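# Tuck chair under desk and park cart in bay

## Task

Roll the office chair fully under the desk so that it ends upright with every wheel on the floor; move the utility cart into the yellow-taped bay so all four of its wheels sit inside the tape lines and none touch the tape; keep the desk roughly at its starting spot with its load still aboard and nothing overhanging its edges; the robot must not topple or be left leaning, and at the end it must have released everything and backed away.

## Robot and tools

Robot: a TidyBot++ with one arm. A 0.54 x 0.50 x 0.38 m base rolls on four powered casters and can drive forward, slide sideways and spin. On top sits a seven-joint arm (shoulder 0.12 m ahead of base centre, 0.68 m up) with a two-finger gripper. Cameras: base_camera (fixed on the base, looking forward and down) and wrist_camera (on the hand, looking where the fingers point). The arm begins folded with the hand pointing down, sticking out up to 0.08 m ahead of the base.

Frames and units: distances in metres, angles in radians (base_tilt in degrees). Base frame: origin on the floor below the base centre, x forward, y left, z up. Odometry frame: the base frame as it was when the scene began. base_odometry gives x, y and heading (rad, left positive, -3.142 to 3.142) from wheel counts only, so slip appears as travel and drift builds up.

move: one action plus optional cameras and blocking.
- base: an object with any of translate_m (forward +, -2 to 2), strafe_m (left +, -2 to 2), rotate_rad (counter-clockwise from above +, -6.3 to 6.3). These are offsets from where the base is, measured along its axes at the start of the command, not positions to reach.
- joints: absolute targets by name: joint_1_rad (any angle; positive is clockwise from above, the reverse of heading), joint_2_rad -2.249 to 2.249 (0 = upper arm vertical), joint_3_rad any, joint_4_rad -2.579 to 2.579 (0 = straight elbow), joint_5_rad any, joint_6_rad -2.099 to 2.099, joint_7_rad any, gripper_pos 0 (open, about 85 mm gap) to 1 (closed). Unbounded joints go the short way; for big turns send steps below half a turn. When target is also given, joints may only contain gripper_pos.
- target: one list of seven numbers, an absolute hand pose in the base frame: x, y, z in metres, then quaternion qw, qx, qy, qz, matching the hand_pose line. The hand point lies between the finger pads; its z axis runs along the fingers, its y axis is the opening direction. Results usually land within about 3 cm; to correct, shift your last target by (wanted minus hand_pose). To keep the hand still afterwards, resend hand_target, not hand_pose.
- speeds: caps for this action only: translate_m/strafe_m 0.05 to 0.5 m/s (give one value for a combined move), rotate_rad 0.1 to 1.57 rad/s.
- cameras: list of base_camera, wrist_camera or all; [] for none; omitted means all.
- blocking: true/omitted waits until everything rests; false returns after about 0.5 s while motion continues. A later move overrides only what it names.
No action runs past 15 s; base moves time out at 14 s. Unknown keys make a call invalid; out-of-range numbers get it refused.

wait(seconds 0 to 10, cameras): lets time pass and reports state; returns early once motions settle. stop(cameras): brakes all running motions. zoom_image(camera, region [x0, y0, x1, y1] in pixels, top-left origin, at most 504 x 504): closer look at the latest image. read_manual(section "licences"): licence text only. finished_scene(scene = current scene number): ends the scene for good; the goal must then hold without the robot.

Result lines: move (done or the worst status), base_status, joint_status, hand_status (done within 10 mm and 2 degrees, off_target, time_out, moving), joint_positions, hand_pose, hand_target, gripper_pos, base_odometry, base_tilt (forward/right positive), motor_effort (percent of max, bracketed peak), on_its_own (things the robot did unasked), earlier move (state of a non-blocking move), pictures (camera order of images). off_target can mean something is still being pushed. contact_stop or time_out drops the old target and, once reported, cancels the rest of your queued calls; so do a refused call and a torque fault. "joint command not followed" / "pose unreachable" mean a safety check withheld arm targets (gripper still acts); not_followed targets may still be pursued later. ARM HIT means the arm struck the base or itself. torque_fault freezes the arm 10 s. MOTOR HOT warns of heating; an OVER-TEMPERATURE FAULT lets the arm sag for 30 to 60 s and shows limit_stop_at_motor_heat; resend targets afterwards.

Gripper: closing to 1 squeezes hard; off_target at a partial reading means something is held. Closed fingertips reach about 20 mm beyond the hand point. A held load makes the arm sag; never command a joint to its current reading while loaded.

Cautions: approach anything, even things you intend to push, slowly (use low speeds), since contact at travel speed counts as a collision. A blocked base keeps shoving until timeout and can report done while short. The arm does not avoid obstacles and keeps pressing; nothing prevents it hitting the base. Snagging the arm above about 0.6 m while driving, pushing sideways on a raised hand, or reaching far out over nearby furniture can tip the robot; retract the arm or back off to right it. Avoid dropping items, releasing moving objects, slamming, hard shoves, yanking or twisting while gripping, and squeezing parts that rest on something. Occasional outside tugs or nudges may occur. Check the floor tape, wheels and desk edges in images before finishing, then open the gripper and drive clear.

Each tool is called in YAML: its name, and indented under it one key for each argument.

## Session

move:
  joints: {"joint_6_rad":-2.05}

move:
  base: {"rotate_rad":0.9}

move:
  base: {"rotate_rad":-1.8}

Scene clock: 1.40 s.
move: not_followed
base_odometry: x=+0.000 y=+0.000 heading=+0.000
base_tilt: forward=+0.4 right=-0.7
base_status: not commanded
joint_positions: joint_1_rad=+0.010 joint_2_rad=-0.397 joint_3_rad=+3.172 joint_4_rad=-2.537 joint_5_rad=-0.017 joint_6_rad=-1.057 joint_7_rad=+1.587 gripper_pos=+0.000
joint_status: joint_6_rad not_followed (moved -0.163 of -1.156)
motor_effort: joint_1_rad=-1(1) joint_2_rad=+1(3) joint_3_rad=-1(1) joint_4_rad=+13(17) joint_5_rad=+0(1) joint_6_rad=+0(5) joint_7_rad=+0(0)
hand_pose: x=+0.2048 y=+0.0037 z=+0.5900 quat_wxyz=(-0.014, +0.999, -0.015, -0.027) (m; base frame)
hand_target: x=+0.2008 y=+0.0039 z=+0.5910 quat_wxyz=(-0.014, +0.999, -0.015, -0.034) (m; base frame)
hand_status: not commanded
pictures: base_camera, wrist_camera
joint command not followed: on one or more control steps a check withheld the commanded joint targets, and the robot was not sent them on those steps. On the call's last step the targets were still withheld.
cause: the commanded joint targets, or the way to them, would bring two parts of the arm too close to each other (the joints from joint_2_rad to joint_7_rad lie between them).
camera_calibration:
wrist_camera: T_world_to_cam=[[-0.071157, -0.996142, -0.0513533, 0.0544424], [-0.993197, 0.0660012, 0.0959308, 0.198188], [-0.0921713, 0.0578302, -0.994062, 0.74186], [0, 0, 0, 1]] pos_world=[0.269092, -0.00175014, 0.721238]

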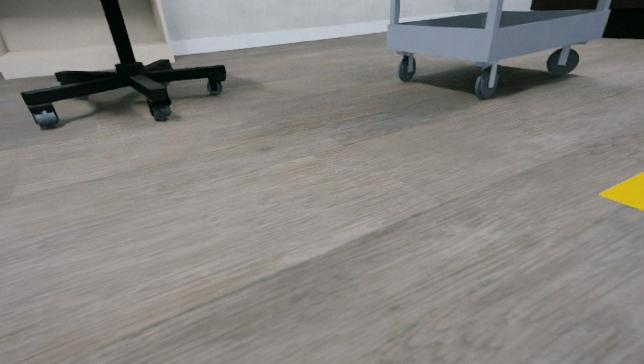

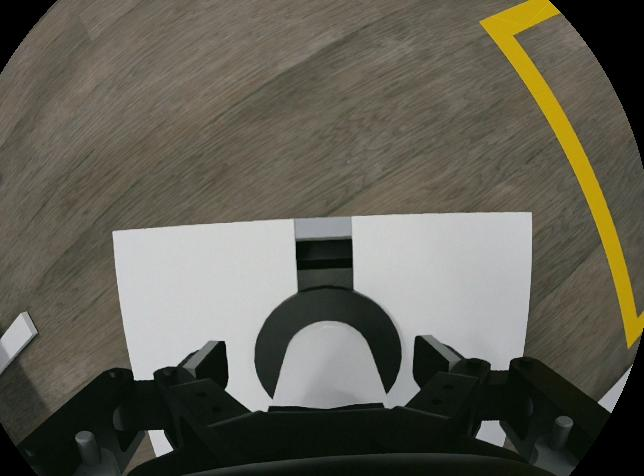

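Scene clock: 3.20 s.
move: done
base_odometry: x=+0.000 y=+0.000 heading=+0.900
base_tilt: forward=+0.4 right=-0.7
base_status: done
joint_positions: joint_1_rad=+0.010 joint_2_rad=-0.397 joint_3_rad=+3.172 joint_4_rad=-2.537 joint_5_rad=-0.017 joint_6_rad=-1.057 joint_7_rad=+1.587 gripper_pos=+0.000
joint_status: not commanded
on_its_own: joint_6_rad still aims at your old target -2.050
motor_effort: joint_1_rad=+0(1) joint_2_rad=+1(1) joint_3_rad=-1(1) joint_4_rad=+14(14) joint_5_rad=+0(1) joint_6_rad=+0(1) joint_7_rad=+0(1)
hand_pose: x=+0.2048 y=+0.0037 z=+0.5900 quat_wxyz=(-0.014, +0.999, -0.015, -0.027) (m; base frame)
hand_target: x=+0.2008 y=+0.0039 z=+0.5910 quat_wxyz=(-0.014, +0.999, -0.015, -0.034) (m; base frame)
hand_status: not commanded
pictures: base_camera, wrist_camera
joint command not followed: on one or more control steps a check withheld the commanded joint targets, and the robot was not sent them on those steps. On the call's last step the targets were still withheld.
cause: the commanded joint targets, or the way to them, would bring two parts of the arm too close to each other (the joints from joint_2_rad to joint_7_rad lie between them).
camera_calibration:
wrist_camera: T_world_to_cam=[[-0.071157, -0.996142, -0.0513533, 0.0544424], [-0.993197, 0.0660012, 0.0959308, 0.198188], [-0.0921713, 0.0578302, -0.994062, 0.74186], [0, 0, 0, 1]] pos_world=[0.269092, -0.00175014, 0.721238]

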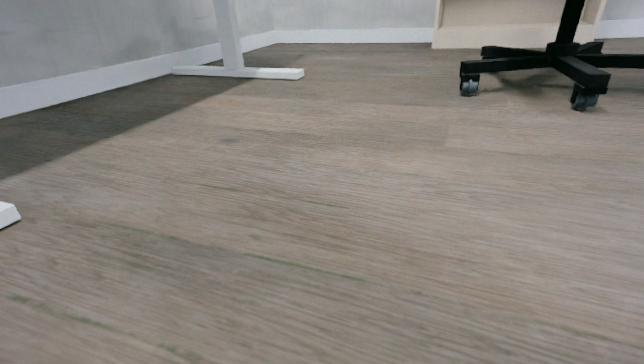

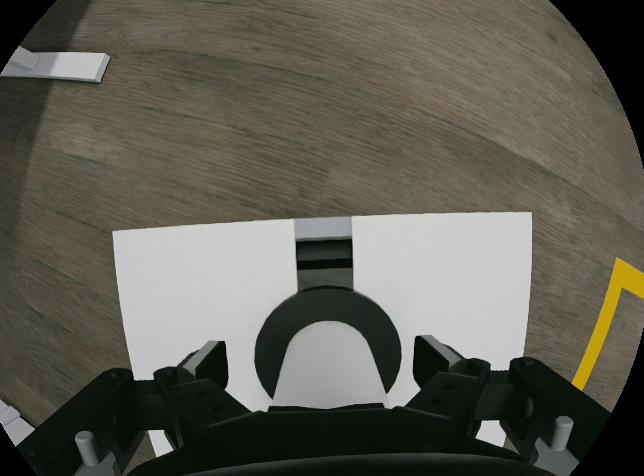

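Scene clock: 5.77 s.
move: done
base_odometry: x=+0.000 y=+0.000 heading=-0.900
base_tilt: forward=+0.4 right=-0.7
base_status: done
joint_positions: joint_1_rad=+0.010 joint_2_rad=-0.397 joint_3_rad=+3.172 joint_4_rad=-2.537 joint_5_rad=-0.017 joint_6_rad=-1.057 joint_7_rad=+1.587 gripper_pos=+0.000
joint_status: not commanded
on_its_own: joint_6_rad still aims at your old target -2.050
motor_effort: joint_1_rad=+0(1) joint_2_rad=+1(1) joint_3_rad=-1(1) joint_4_rad=+14(14) joint_5_rad=+0(1) joint_6_rad=+1(1) joint_7_rad=+0(1)
hand_pose: x=+0.2048 y=+0.0037 z=+0.5900 quat_wxyz=(-0.014, +0.999, -0.015, -0.027) (m; base frame)
hand_target: x=+0.2008 y=+0.0039 z=+0.5910 quat_wxyz=(-0.014, +0.999, -0.015, -0.034) (m; base frame)
hand_status: not commanded
pictures: base_camera, wrist_camera
joint command not followed: on one or more control steps a check withheld the commanded joint targets, and the robot was not sent them on those steps. On the call's last step the targets were still withheld.
cause: the commanded joint targets, or the way to them, would bring two parts of the arm too close to each other (the joints from joint_2_rad to joint_7_rad lie between them).
camera_calibration:
wrist_camera: T_world_to_cam=[[-0.071157, -0.996142, -0.0513533, 0.0544424], [-0.993197, 0.0660012, 0.0959308, 0.198188], [-0.0921713, 0.0578302, -0.994062, 0.74186], [0, 0, 0, 1]] pos_world=[0.269092, -0.00175014, 0.721238]

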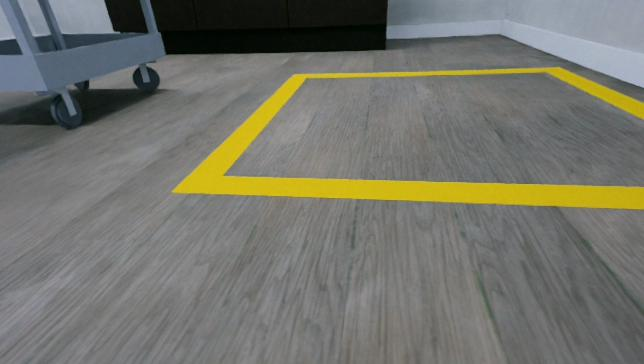

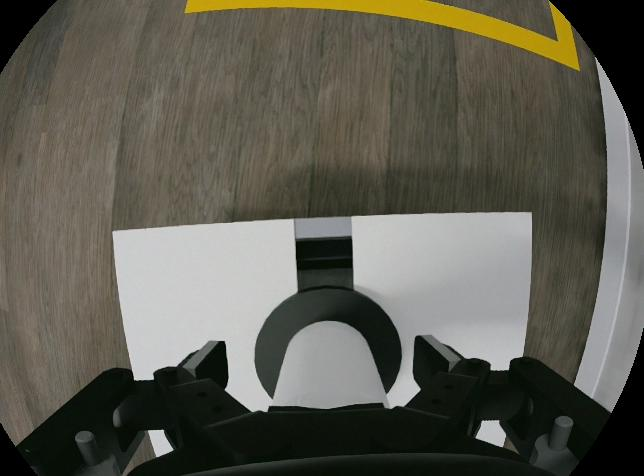

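move:
  joints: {"joint_2_rad":-0.5,"joint_4_rad":-2.2,"joint_6_rad":-0.2}

move:
  base: {"rotate_rad":0.9}

move:
  base: {"rotate_rad":0.9}

Scene clock: 13.20 s.
move: done
base_odometry: x=+0.000 y=+0.000 heading=-0.900
base_tilt: forward=+0.4 right=-0.7
base_status: not commanded
joint_positions: joint_1_rad=+0.010 joint_2_rad=-0.482 joint_3_rad=+3.172 joint_4_rad=-2.206 joint_5_rad=-0.017 joint_6_rad=-0.225 joint_7_rad=+1.587 gripper_pos=+0.000
joint_status: all done
motor_effort: joint_1_rad=-1(1) joint_2_rad=-4(5) joint_3_rad=-1(1) joint_4_rad=+21(22) joint_5_rad=+0(1) joint_6_rad=+8(9) joint_7_rad=+0(1)
hand_pose: x=+0.5239 y=-0.0153 z=+0.8916 quat_wxyz=(+0.003, +0.827, -0.018, +0.561) (m; base frame)
hand_target: x=+0.5236 y=-0.0157 z=+0.9100 quat_wxyz=(+0.003, +0.813, -0.018, +0.582) (m; base frame)
hand_status: not commanded
pictures: base_camera, wrist_camera
held back during your reply time, on 59 control steps: two parts of the arm were too close to each other, or the arm's last command would have brought them too close.
led back after a hold: the arm was led back toward your command in small steps, so it may still be short of it.
joint command not followed: on one or more control steps a check withheld the commanded joint targets, and the robot was not sent them on those steps.
cause: the commanded joint targets, or the way to them, would bring two parts of the arm too close to each other (the joints from joint_3_rad to joint_7_rad lie between them).
camera_calibration:
wrist_camera: T_world_to_cam=[[-0.022756, -0.997839, -0.0616338, 0.0574606], [-0.405464, 0.0655634, -0.911757, 1.07803], [0.913828, 0.00424233, -0.40608, 0.0200901], [0, 0, 0, 1]] pos_world=[0.420052, -0.0134283, 0.994603]

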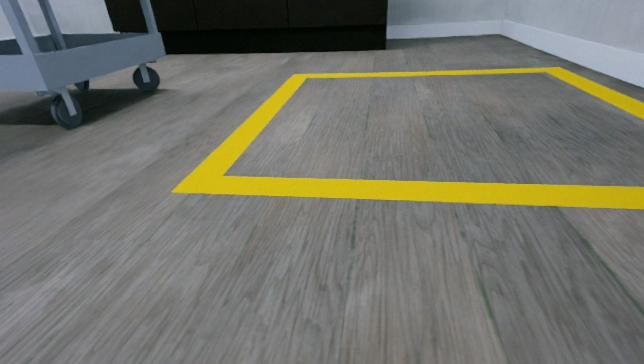

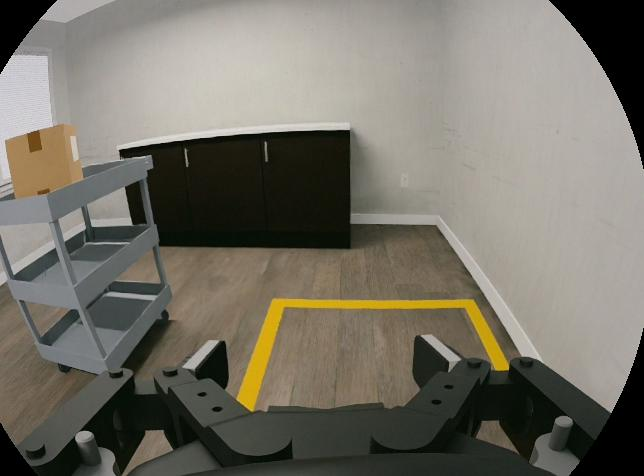

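Scene clock: 15.10 s.
move: done
base_odometry: x=+0.000 y=+0.000 heading=+0.000
base_tilt: forward=+0.4 right=-0.7
base_status: done
joint_positions: joint_1_rad=+0.010 joint_2_rad=-0.482 joint_3_rad=+3.172 joint_4_rad=-2.206 joint_5_rad=-0.017 joint_6_rad=-0.225 joint_7_rad=+1.587 gripper_pos=+0.000
joint_status: not commanded
motor_effort: joint_1_rad=-1(2) joint_2_rad=-4(5) joint_3_rad=-1(2) joint_4_rad=+21(22) joint_5_rad=+0(1) joint_6_rad=+8(9) joint_7_rad=+0(0)
hand_pose: x=+0.5239 y=-0.0153 z=+0.8916 quat_wxyz=(+0.003, +0.827, -0.018, +0.561) (m; base frame)
hand_target: x=+0.5236 y=-0.0157 z=+0.9100 quat_wxyz=(+0.003, +0.813, -0.018, +0.582) (m; base frame)
hand_status: not commanded
pictures: base_camera, wrist_camera
camera_calibration:
wrist_camera: T_world_to_cam=[[-0.0225901, -0.997846, -0.061593, 0.057413], [-0.405475, 0.0654587, -0.911759, 1.07804], [0.913827, 0.00437769, -0.406081, 0.0200913], [0, 0, 0, 1]] pos_world=[0.420054, -0.0133654, 0.994603]

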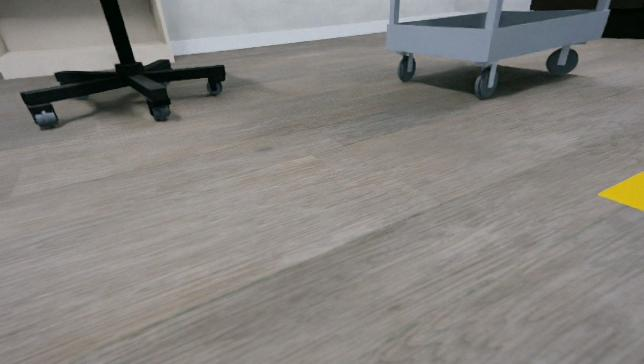

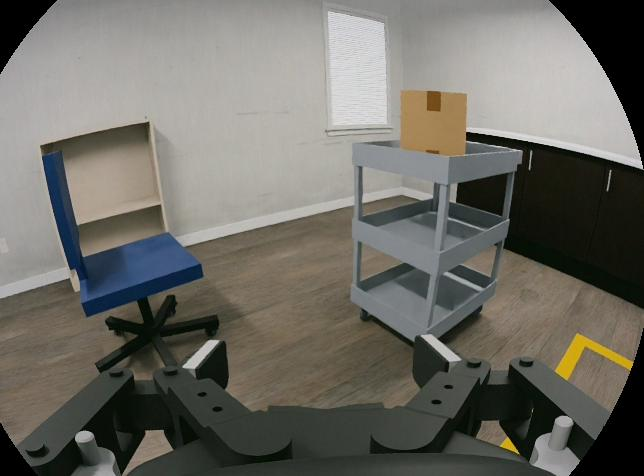

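Scene clock: 16.90 s.
move: done
base_odometry: x=+0.000 y=+0.000 heading=+0.899
base_tilt: forward=+0.4 right=-0.8
base_status: done
joint_positions: joint_1_rad=+0.010 joint_2_rad=-0.482 joint_3_rad=+3.172 joint_4_rad=-2.206 joint_5_rad=-0.017 joint_6_rad=-0.225 joint_7_rad=+1.587 gripper_pos=+0.000
joint_status: not commanded
motor_effort: joint_1_rad=-1(2) joint_2_rad=-5(5) joint_3_rad=-1(2) joint_4_rad=+21(22) joint_5_rad=+0(1) joint_6_rad=+8(9) joint_7_rad=+0(0)
hand_pose: x=+0.5239 y=-0.0153 z=+0.8916 quat_wxyz=(+0.003, +0.827, -0.018, +0.561) (m; base frame)
hand_target: x=+0.5236 y=-0.0157 z=+0.9100 quat_wxyz=(+0.003, +0.813, -0.018, +0.582) (m; base frame)
hand_status: not commanded
pictures: base_camera, wrist_camera
camera_calibration:
wrist_camera: T_world_to_cam=[[-0.0225608, -0.997846, -0.061593, 0.0574095], [-0.405477, 0.0654468, -0.911759, 1.07804], [0.913827, 0.00440455, -0.406081, 0.0200913], [0, 0, 0, 1]] pos_world=[0.420054, -0.0133566, 0.994603]

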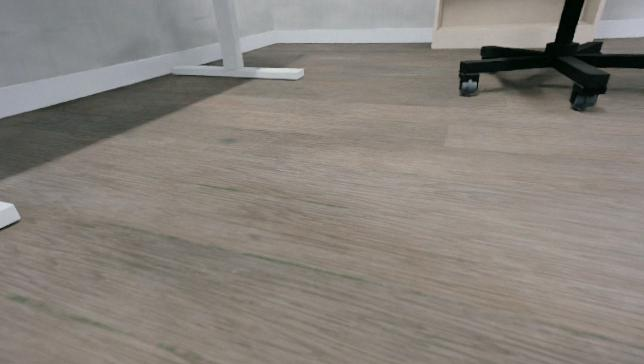

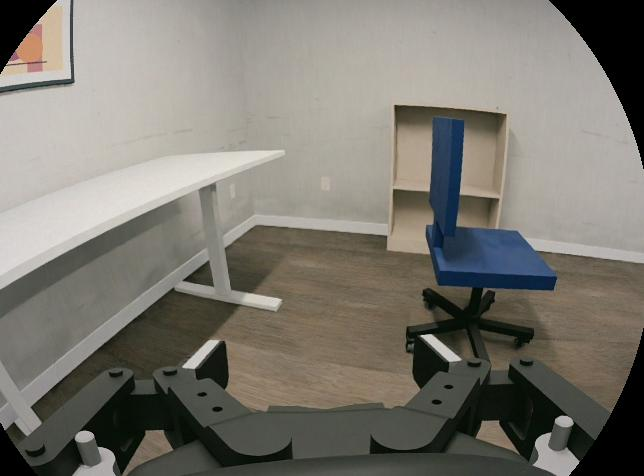

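move:
  base: {"rotate_rad":0.8}

move:
  base: {"rotate_rad":0.6}

Scene clock: 23.57 s.
move: done
base_odometry: x=+0.000 y=+0.000 heading=+1.699
base_tilt: forward=+0.4 right=-0.7
base_status: done
joint_positions: joint_1_rad=+0.010 joint_2_rad=-0.482 joint_3_rad=+3.172 joint_4_rad=-2.206 joint_5_rad=-0.017 joint_6_rad=-0.225 joint_7_rad=+1.587 gripper_pos=+0.000
joint_status: not commanded
motor_effort: joint_1_rad=-1(2) joint_2_rad=-5(6) joint_3_rad=-1(2) joint_4_rad=+22(22) joint_5_rad=-1(1) joint_6_rad=+9(9) joint_7_rad=+0(0)
hand_pose: x=+0.5239 y=-0.0152 z=+0.8916 quat_wxyz=(+0.003, +0.827, -0.018, +0.561) (m; base frame)
hand_target: x=+0.5236 y=-0.0157 z=+0.9100 quat_wxyz=(+0.003, +0.813, -0.018, +0.582) (m; base frame)
hand_status: not commanded
pictures: base_camera, wrist_camera
camera_calibration:
wrist_camera: T_world_to_cam=[[-0.0225315, -0.997847, -0.061593, 0.0574061], [-0.405479, 0.0654349, -0.911759, 1.07804], [0.913827, 0.0044314, -0.406081, 0.0200913], [0, 0, 0, 1]] pos_world=[0.420055, -0.0133477, 0.994603]

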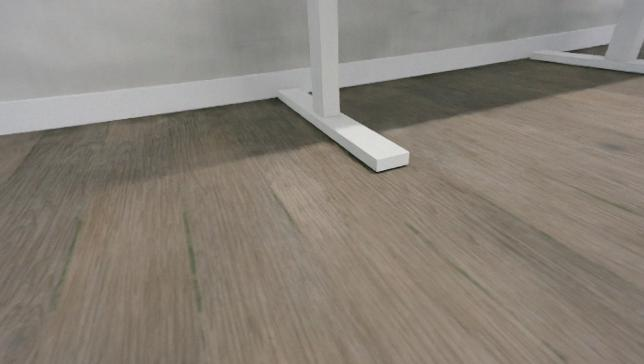

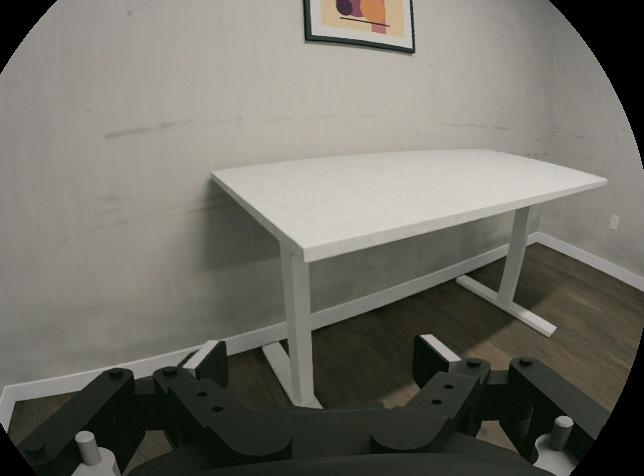

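Scene clock: 25.13 s.
move: done
base_odometry: x=+0.000 y=+0.000 heading=+2.298
base_tilt: forward=+0.4 right=-0.7
base_status: done
joint_positions: joint_1_rad=+0.010 joint_2_rad=-0.482 joint_3_rad=+3.172 joint_4_rad=-2.206 joint_5_rad=-0.017 joint_6_rad=-0.225 joint_7_rad=+1.587 gripper_pos=+0.000
joint_status: not commanded
motor_effort: joint_1_rad=+0(2) joint_2_rad=-4(6) joint_3_rad=-1(2) joint_4_rad=+22(22) joint_5_rad=+0(1) joint_6_rad=+9(9) joint_7_rad=+0(1)
hand_pose: x=+0.5239 y=-0.0152 z=+0.8916 quat_wxyz=(+0.003, +0.827, -0.018, +0.561) (m; base frame)
hand_target: x=+0.5236 y=-0.0157 z=+0.9100 quat_wxyz=(+0.003, +0.813, -0.018, +0.582) (m; base frame)
hand_status: not commanded
pictures: base_camera, wrist_camera
camera_calibration:
wrist_camera: T_world_to_cam=[[-0.0225021, -0.997848, -0.061593, 0.0574026], [-0.405481, 0.065423, -0.911759, 1.07804], [0.913826, 0.00445826, -0.406081, 0.0200913], [0, 0, 0, 1]] pos_world=[0.420055, -0.0133389, 0.994603]

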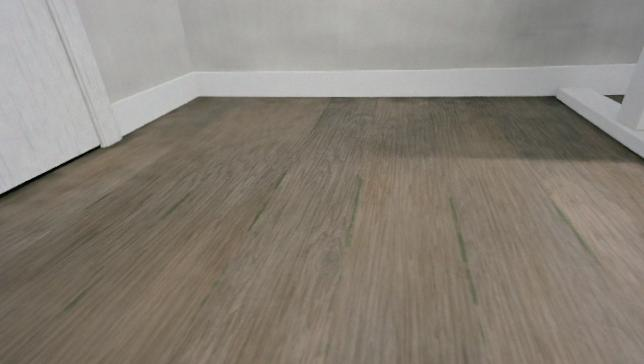

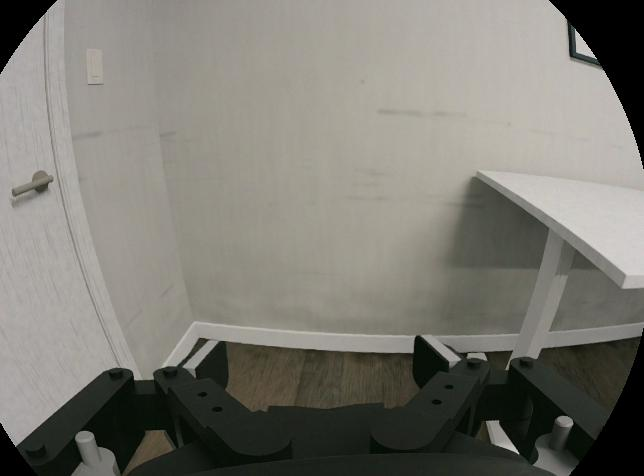

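move:
  base: {"rotate_rad":-2.1}

move:
  base: {"translate_m":0.72,"strafe_m":0.55}

Scene clock: 95.97 s.
move: done
base_odometry: x=+0.000 y=+0.000 heading=+0.199
base_tilt: forward=+0.4 right=-0.7
base_status: done
joint_positions: joint_1_rad=+0.010 joint_2_rad=-0.482 joint_3_rad=+3.171 joint_4_rad=-2.206 joint_5_rad=-0.017 joint_6_rad=-0.225 joint_7_rad=+1.587 gripper_pos=+0.000
joint_status: not commanded
motor_effort: joint_1_rad=+0(2) joint_2_rad=-5(6) joint_3_rad=-1(2) joint_4_rad=+21(22) joint_5_rad=+1(1) joint_6_rad=+8(9) joint_7_rad=+1(1)
hand_pose: x=+0.5239 y=-0.0152 z=+0.8916 quat_wxyz=(+0.003, +0.827, -0.018, +0.561) (m; base frame)
hand_target: x=+0.5236 y=-0.0157 z=+0.9100 quat_wxyz=(+0.003, +0.813, -0.018, +0.582) (m; base frame)
hand_status: not commanded
pictures: base_camera, wrist_camera
camera_calibration:
wrist_camera: T_world_to_cam=[[-0.0223638, -0.997853, -0.0615526, 0.0573585], [-0.405464, 0.06533, -0.911774, 1.07804], [0.913838, 0.00456665, -0.406054, 0.0200727], [0, 0, 0, 1]] pos_world=[0.420047, -0.0132848, 0.994612]

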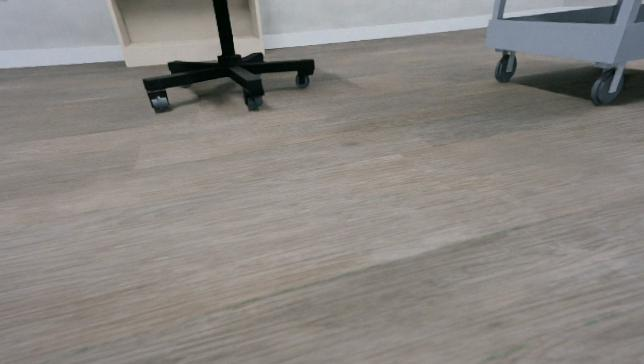

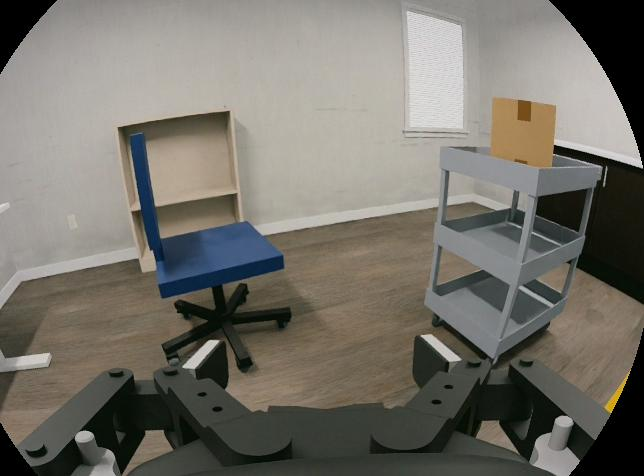

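Scene clock: 98.77 s.
move: done
base_odometry: x=+0.597 y=+0.681 heading=+0.198
base_tilt: forward=+0.4 right=-0.7
base_status: done
joint_positions: joint_1_rad=+0.010 joint_2_rad=-0.491 joint_3_rad=+3.171 joint_4_rad=-2.206 joint_5_rad=-0.017 joint_6_rad=-0.225 joint_7_rad=+1.587 gripper_pos=+0.000
joint_status: not commanded
motor_effort: joint_1_rad=-1(1) joint_2_rad=-4(7) joint_3_rad=-1(2) joint_4_rad=+22(22) joint_5_rad=+0(1) joint_6_rad=+9(9) joint_7_rad=+0(1)
hand_pose: x=+0.5221 y=-0.0152 z=+0.8956 quat_wxyz=(+0.003, +0.825, -0.018, +0.565) (m; base frame)
hand_target: x=+0.5236 y=-0.0157 z=+0.9100 quat_wxyz=(+0.003, +0.813, -0.018, +0.582) (m; base frame)
hand_status: not commanded
pictures: base_camera, wrist_camera
camera_calibration:
wrist_camera: T_world_to_cam=[[-0.0217707, -0.99786, -0.0616507, 0.0573477], [-0.396308, 0.0652271, -0.915798, 1.07972], [0.91786, 0.00449512, -0.39688, 0.0130667], [0, 0, 0, 1]] pos_world=[0.417156, -0.0132606, 0.997525]

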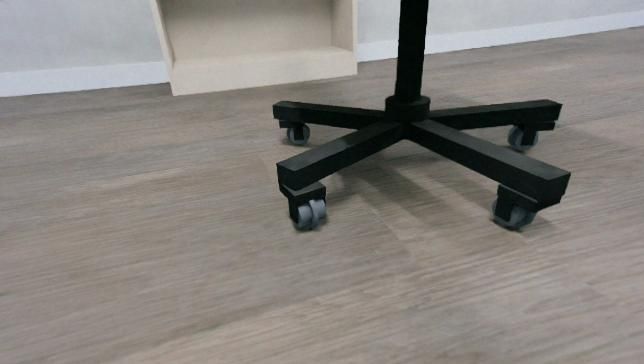

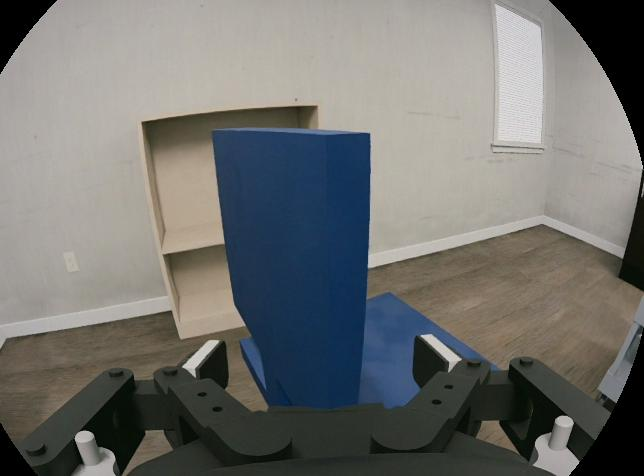

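move:
  base: {"translate_m":0.067,"strafe_m":-0.377,"rotate_rad":0.42}
  cameras: []

move:
  joints: {"joint_2_rad":0.3,"joint_4_rad":-2.4,"joint_6_rad":1.13,"joint_1_rad":0.0,"joint_3_rad":3.14,"joint_5_rad":0.0,"joint_7_rad":1.57}

Scene clock: 122.37 s.
move: done
base_odometry: x=+0.737 y=+0.325 heading=+0.619
base_tilt: forward=+0.4 right=-0.7
base_status: done
joint_positions: joint_1_rad=+0.010 joint_2_rad=-0.491 joint_3_rad=+3.172 joint_4_rad=-2.206 joint_5_rad=-0.017 joint_6_rad=-0.224 joint_7_rad=+1.587 gripper_pos=+0.000
joint_status: not commanded
motor_effort: joint_1_rad=+0(2) joint_2_rad=-4(6) joint_3_rad=-1(3) joint_4_rad=+22(22) joint_5_rad=+0(1) joint_6_rad=+9(9) joint_7_rad=+0(1)
hand_pose: x=+0.5220 y=-0.0152 z=+0.8957 quat_wxyz=(+0.003, +0.824, -0.018, +0.566) (m; base frame)
hand_target: x=+0.5236 y=-0.0157 z=+0.9100 quat_wxyz=(+0.003, +0.813, -0.018, +0.582) (m; base frame)
hand_status: not commanded
pictures: none
No camera images: "cameras" was empty.

Scene clock: 124.87 s.
move: done
base_odometry: x=+0.737 y=+0.325 heading=+0.619
base_tilt: forward=+0.4 right=-0.7
base_status: not commanded
joint_positions: joint_1_rad=+0.010 joint_2_rad=+0.286 joint_3_rad=+3.167 joint_4_rad=-2.390 joint_5_rad=-0.017 joint_6_rad=+1.099 joint_7_rad=+1.587 gripper_pos=+0.000
joint_status: all done
motor_effort: joint_1_rad=-2(2) joint_2_rad=-25(27) joint_3_rad=-2(3) joint_4_rad=+13(22) joint_5_rad=+0(2) joint_6_rad=+9(10) joint_7_rad=+0(2)
hand_pose: x=+0.6901 y=-0.0220 z=+0.8025 quat_wxyz=(+0.023, +0.709, -0.012, +0.704) (m; base frame)
hand_target: x=+0.6890 y=+0.0022 z=+0.7998 quat_wxyz=(-0.001, +0.707, +0.000, +0.707) (m; base frame)
hand_status: not commanded
pictures: base_camera, wrist_camera
camera_calibration:
wrist_camera: T_world_to_cam=[[-0.0224339, -0.999475, -0.0233837, 0.0181053], [-0.0463105, 0.0244033, -0.998629, 0.885537], [0.998675, -0.0213203, -0.0468336, -0.515328], [0, 0, 0, 1]] pos_world=[0.556061, -0.0145012, 0.860611]

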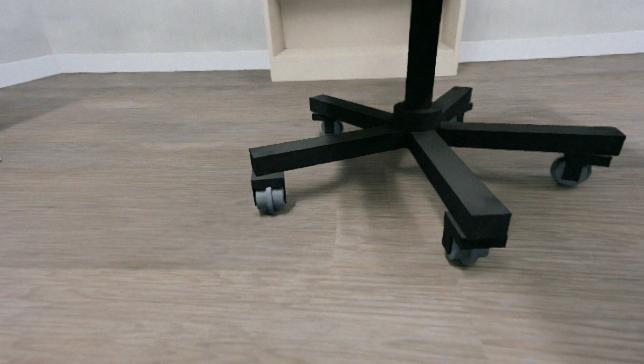

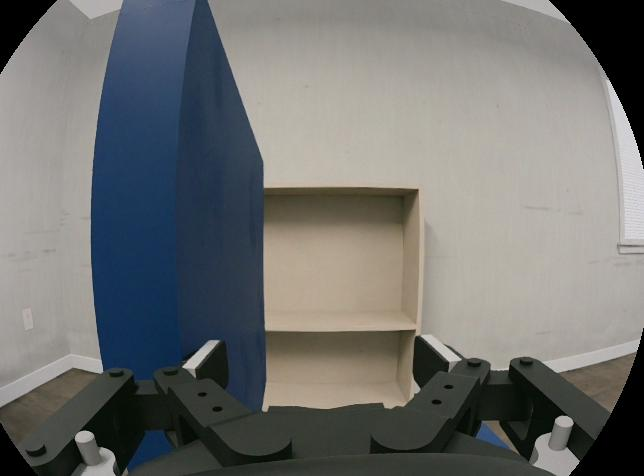

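move:
  base: {"strafe_m":0.122}
  speeds: {"strafe_m":0.15}

Scene clock: 131.63 s.
move: done
base_odometry: x=+0.666 y=+0.424 heading=+0.619
base_tilt: forward=+0.4 right=-0.7
base_status: done
joint_positions: joint_1_rad=+0.000 joint_2_rad=+0.287 joint_3_rad=+3.148 joint_4_rad=-2.391 joint_5_rad=-0.013 joint_6_rad=+1.104 joint_7_rad=+1.587 gripper_pos=+0.000
joint_status: not commanded
motor_effort: joint_1_rad=+0(10) joint_2_rad=-25(25) joint_3_rad=-1(8) joint_4_rad=+13(13) joint_5_rad=+0(6) joint_6_rad=+9(9) joint_7_rad=+0(1)
hand_pose: x=+0.6901 y=-0.0058 z=+0.8029 quat_wxyz=(+0.011, +0.708, -0.002, +0.706) (m; base frame)
hand_target: x=+0.6890 y=+0.0022 z=+0.7998 quat_wxyz=(-0.001, +0.707, +0.000, +0.707) (m; base frame)
hand_status: not commanded
pictures: base_camera, wrist_camera
camera_calibration:
wrist_camera: T_world_to_cam=[[0.00879517, -0.999605, -0.0266892, 0.0154359], [-0.044402, 0.0262735, -0.998668, 0.884256], [0.998975, 0.00996851, -0.0441534, -0.517174], [0, 0, 0, 1]] pos_world=[0.555771, -0.00264726, 0.860655]

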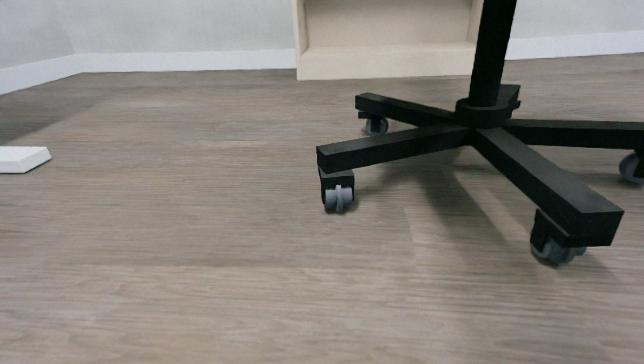

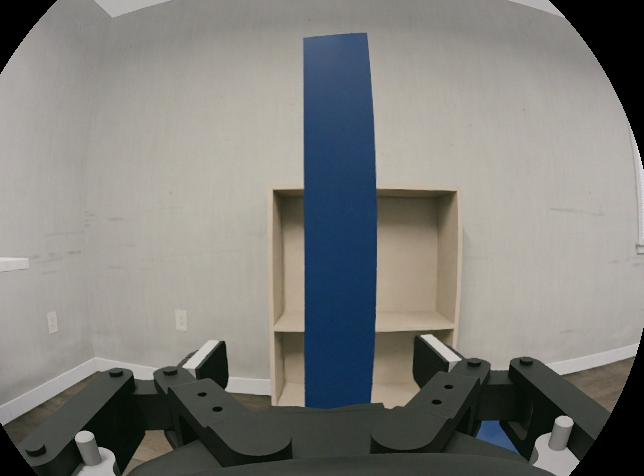

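move:
  base: {"translate_m":0.13,"strafe_m":-0.014}
  speeds: {"translate_m":0.08}

move:
  joints: {"gripper_pos":0.7}

Scene clock: 138.67 s.
move: done
base_odometry: x=+0.780 y=+0.488 heading=+0.619
base_tilt: forward=+0.4 right=-0.7
base_status: done
joint_positions: joint_1_rad=-0.001 joint_2_rad=+0.292 joint_3_rad=+3.148 joint_4_rad=-2.403 joint_5_rad=-0.013 joint_6_rad=+1.107 joint_7_rad=+1.587 gripper_pos=+0.000
joint_status: not commanded
motor_effort: joint_1_rad=-1(2) joint_2_rad=-24(26) joint_3_rad=-1(2) joint_4_rad=+13(17) joint_5_rad=-1(2) joint_6_rad=+9(9) joint_7_rad=+0(0)
hand_pose: x=+0.6870 y=-0.0047 z=+0.7958 quat_wxyz=(+0.010, +0.713, -0.001, +0.701) (m; base frame)
hand_target: x=+0.6890 y=+0.0022 z=+0.7998 quat_wxyz=(-0.001, +0.707, +0.000, +0.707) (m; base frame)
hand_status: not commanded
pictures: base_camera, wrist_camera
camera_calibration:
wrist_camera: T_world_to_cam=[[0.0103937, -0.99958, -0.0270353, 0.0155698], [-0.057849, 0.0263904, -0.997976, 0.885698], [0.998271, 0.0119366, -0.0575505, -0.503263], [0, 0, 0, 1]] pos_world=[0.553468, -0.00180342, 0.855364]

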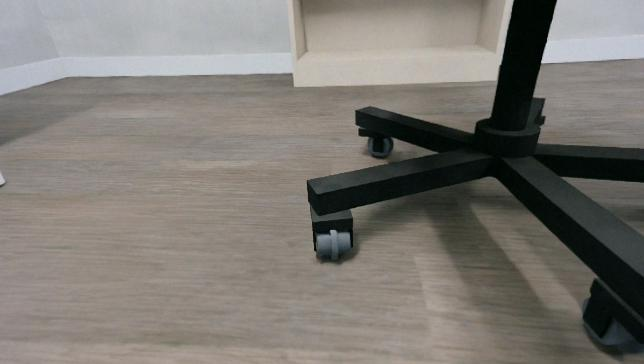

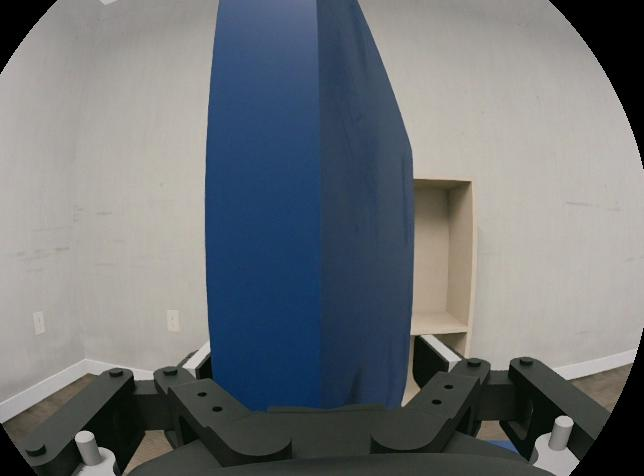

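Scene clock: 140.23 s.
move: off_target
base_odometry: x=+0.780 y=+0.488 heading=+0.619
base_tilt: forward=+0.4 right=-0.7
base_status: not commanded
joint_positions: joint_1_rad=+0.032 joint_2_rad=+0.277 joint_3_rad=+3.155 joint_4_rad=-2.435 joint_5_rad=-0.039 joint_6_rad=+1.124 joint_7_rad=+1.587 gripper_pos=+0.561
joint_status: gripper_pos off_target (ended at +0.561, target +0.700)
motor_effort: joint_1_rad=-9(10) joint_2_rad=-22(25) joint_3_rad=-8(8) joint_4_rad=+17(20) joint_5_rad=+11(12) joint_6_rad=+10(10) joint_7_rad=+2(3)
hand_pose: x=+0.6752 y=-0.0340 z=+0.7953 quat_wxyz=(+0.029, +0.713, -0.027, +0.700) (m; base frame)
hand_target: x=+0.6890 y=+0.0022 z=+0.7998 quat_wxyz=(-0.001, +0.707, +0.000, +0.707) (m; base frame)
hand_status: not commanded
pictures: base_camera, wrist_camera
camera_calibration:
wrist_camera: T_world_to_cam=[[-0.0533835, -0.997923, -0.0360484, 0.0366694], [-0.0554717, 0.0390077, -0.997698, 0.883864], [0.997032, -0.0512609, -0.0574389, -0.492571], [0, 0, 0, 1]] pos_world=[0.542096, -0.0231339, 0.854859]

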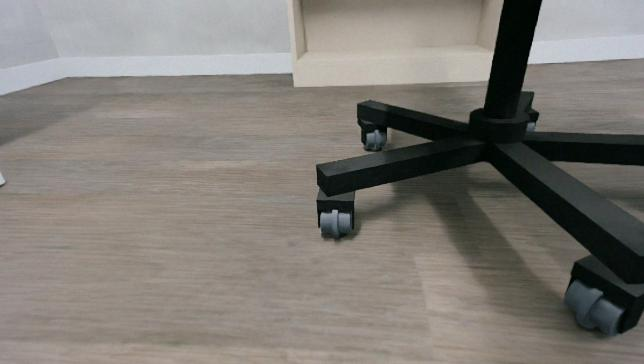

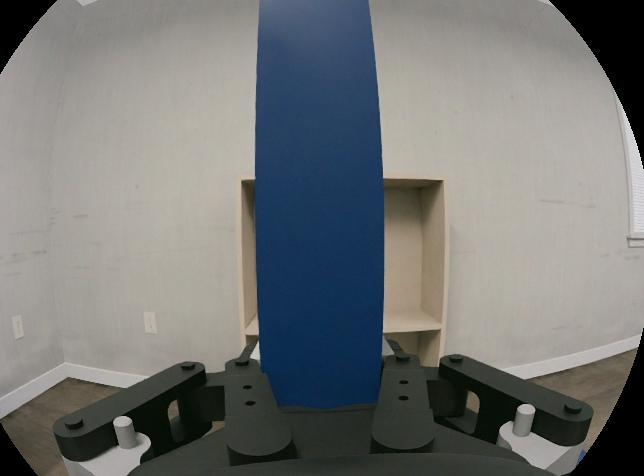

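move:
  base: {"translate_m":-0.3,"strafe_m":-0.197,"rotate_rad":0.381}
  speeds: {"translate_m":0.15,"rotate_rad":0.16}

Scene clock: 166.87 s.
move: done
base_odometry: x=+0.650 y=+0.154 heading=+1.001
base_tilt: forward=+0.4 right=-0.7
base_status: done
joint_positions: joint_1_rad=-0.003 joint_2_rad=+0.306 joint_3_rad=+3.146 joint_4_rad=-2.402 joint_5_rad=-0.033 joint_6_rad=+1.130 joint_7_rad=+1.582 gripper_pos=+0.570
joint_status: not commanded
motor_effort: joint_1_rad=+2(14) joint_2_rad=-24(33) joint_3_rad=+1(11) joint_4_rad=+13(16) joint_5_rad=-1(14) joint_6_rad=+8(14) joint_7_rad=+2(5)
hand_pose: x=+0.6889 y=-0.0087 z=+0.7952 quat_wxyz=(+0.011, +0.710, -0.012, +0.704) (m; base frame)
hand_target: x=+0.6890 y=+0.0022 z=+0.7998 quat_wxyz=(-0.001, +0.707, +0.000, +0.707) (m; base frame)
hand_status: not commanded
pictures: base_camera, wrist_camera
camera_calibration:
wrist_camera: T_world_to_cam=[[-0.00466525, -0.999175, -0.0403349, 0.0325278], [-0.0478743, 0.0405123, -0.998031, 0.878647], [0.998842, -0.00272506, -0.0480238, -0.513198], [0, 0, 0, 1]] pos_world=[0.55482, -0.00449354, 0.853583]

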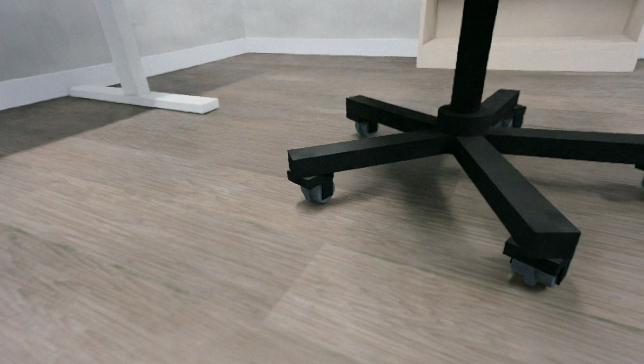

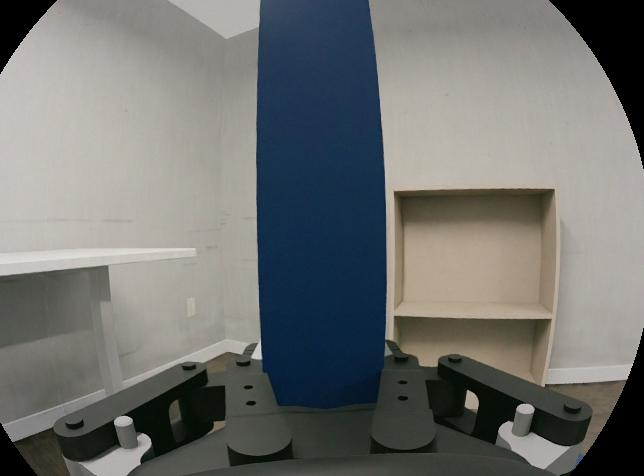

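move:
  base: {"translate_m":-0.31,"strafe_m":-0.116,"rotate_rad":0.4}
  speeds: {"translate_m":0.15,"rotate_rad":0.17}
  cameras: []

move:
  base: {"translate_m":-0.004,"strafe_m":-0.214,"rotate_rad":0.35}
  speeds: {"strafe_m":0.12,"rotate_rad":0.18}

move:
  base: {"translate_m":0.02,"strafe_m":-0.227,"rotate_rad":0.35}
  speeds: {"strafe_m":0.12,"rotate_rad":0.18}

Scene clock: 174.27 s.
move: done
base_odometry: x=+0.580 y=-0.170 heading=+1.401
base_tilt: forward=+0.4 right=-0.8
base_status: done
joint_positions: joint_1_rad=-0.007 joint_2_rad=+0.304 joint_3_rad=+3.142 joint_4_rad=-2.405 joint_5_rad=-0.025 joint_6_rad=+1.130 joint_7_rad=+1.580 gripper_pos=+0.571
joint_status: not commanded
motor_effort: joint_1_rad=+2(9) joint_2_rad=-24(35) joint_3_rad=+1(8) joint_4_rad=+13(15) joint_5_rad=+0(6) joint_6_rad=+8(14) joint_7_rad=+2(5)
hand_pose: x=+0.6880 y=-0.0019 z=+0.7952 quat_wxyz=(+0.005, +0.710, -0.006, +0.704) (m; base frame)
hand_target: x=+0.6890 y=+0.0022 z=+0.7998 quat_wxyz=(-0.001, +0.707, +0.000, +0.707) (m; base frame)
hand_status: not commanded
pictures: none
No camera images: "cameras" was empty.

Scene clock: 176.67 s.
move: done
base_odometry: x=+0.791 y=-0.210 heading=+1.750
base_tilt: forward=+0.4 right=-0.7
base_status: done
joint_positions: joint_1_rad=+0.058 joint_2_rad=+0.291 joint_3_rad=+3.176 joint_4_rad=-2.424 joint_5_rad=-0.045 joint_6_rad=+1.133 joint_7_rad=+1.580 gripper_pos=+0.571
joint_status: not commanded
motor_effort: joint_1_rad=-12(14) joint_2_rad=-22(25) joint_3_rad=-10(12) joint_4_rad=+15(19) joint_5_rad=+13(15) joint_6_rad=+7(8) joint_7_rad=+3(3)
hand_pose: x=+0.6780 y=-0.0612 z=+0.7951 quat_wxyz=(+0.047, +0.710, -0.047, +0.702) (m; base frame)
hand_target: x=+0.6890 y=+0.0022 z=+0.7998 quat_wxyz=(-0.001, +0.707, +0.000, +0.707) (m; base frame)
hand_status: not commanded
pictures: base_camera, wrist_camera
camera_calibration:
wrist_camera: T_world_to_cam=[[-0.105004, -0.99372, -0.0386501, 0.0469633], [-0.0469074, 0.0437708, -0.99794, 0.879621], [0.993365, -0.102974, -0.051209, -0.502402], [0, 0, 0, 1]] pos_world=[0.545261, -0.0435678, 0.853896]

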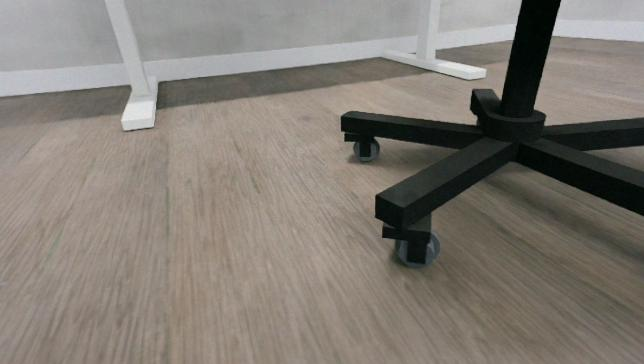

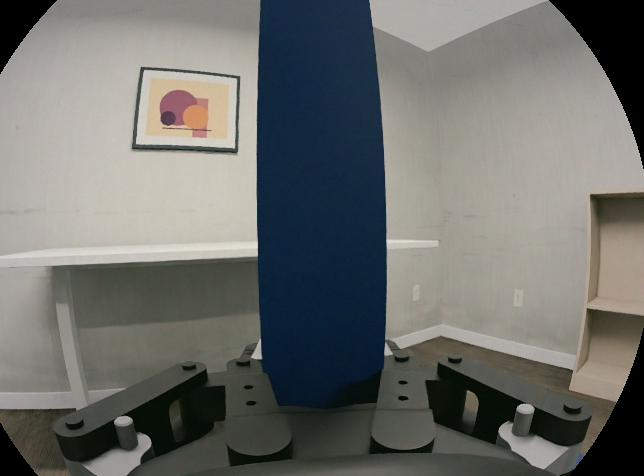

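Scene clock: 179.17 s.
move: done
base_odometry: x=+1.010 y=-0.150 heading=+2.101
base_tilt: forward=+0.4 right=-0.8
base_status: done
joint_positions: joint_1_rad=+0.057 joint_2_rad=+0.287 joint_3_rad=+3.182 joint_4_rad=-2.431 joint_5_rad=-0.062 joint_6_rad=+1.136 joint_7_rad=+1.580 gripper_pos=+0.571
joint_status: not commanded
motor_effort: joint_1_rad=-11(15) joint_2_rad=-24(25) joint_3_rad=-10(14) joint_4_rad=+15(20) joint_5_rad=+11(17) joint_6_rad=+9(9) joint_7_rad=+0(3)
hand_pose: x=+0.6747 y=-0.0683 z=+0.7954 quat_wxyz=(+0.052, +0.709, -0.056, +0.701) (m; base frame)
hand_target: x=+0.6890 y=+0.0022 z=+0.7998 quat_wxyz=(-0.001, +0.707, +0.000, +0.707) (m; base frame)
hand_status: not commanded
pictures: base_camera, wrist_camera
camera_calibration:
wrist_camera: T_world_to_cam=[[-0.125165, -0.991172, -0.0437234, 0.0574356], [-0.0448284, 0.0496749, -0.997759, 0.878893], [0.991123, -0.122925, -0.0506502, -0.500033], [0, 0, 0, 1]] pos_world=[0.542183, -0.0481968, 0.854108]

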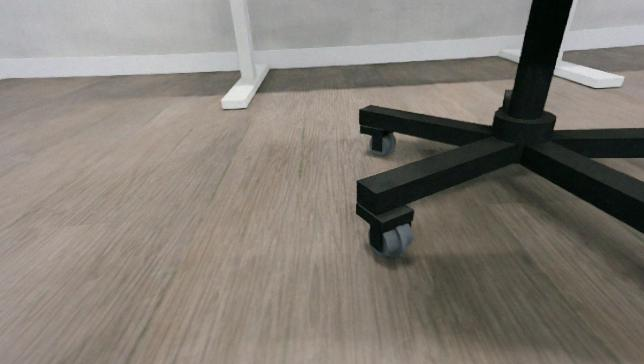

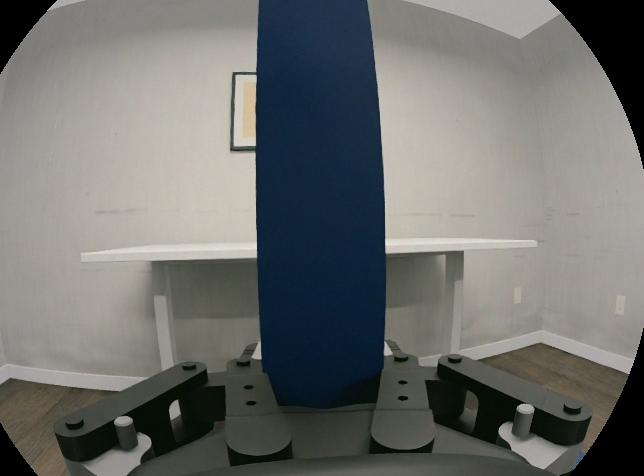

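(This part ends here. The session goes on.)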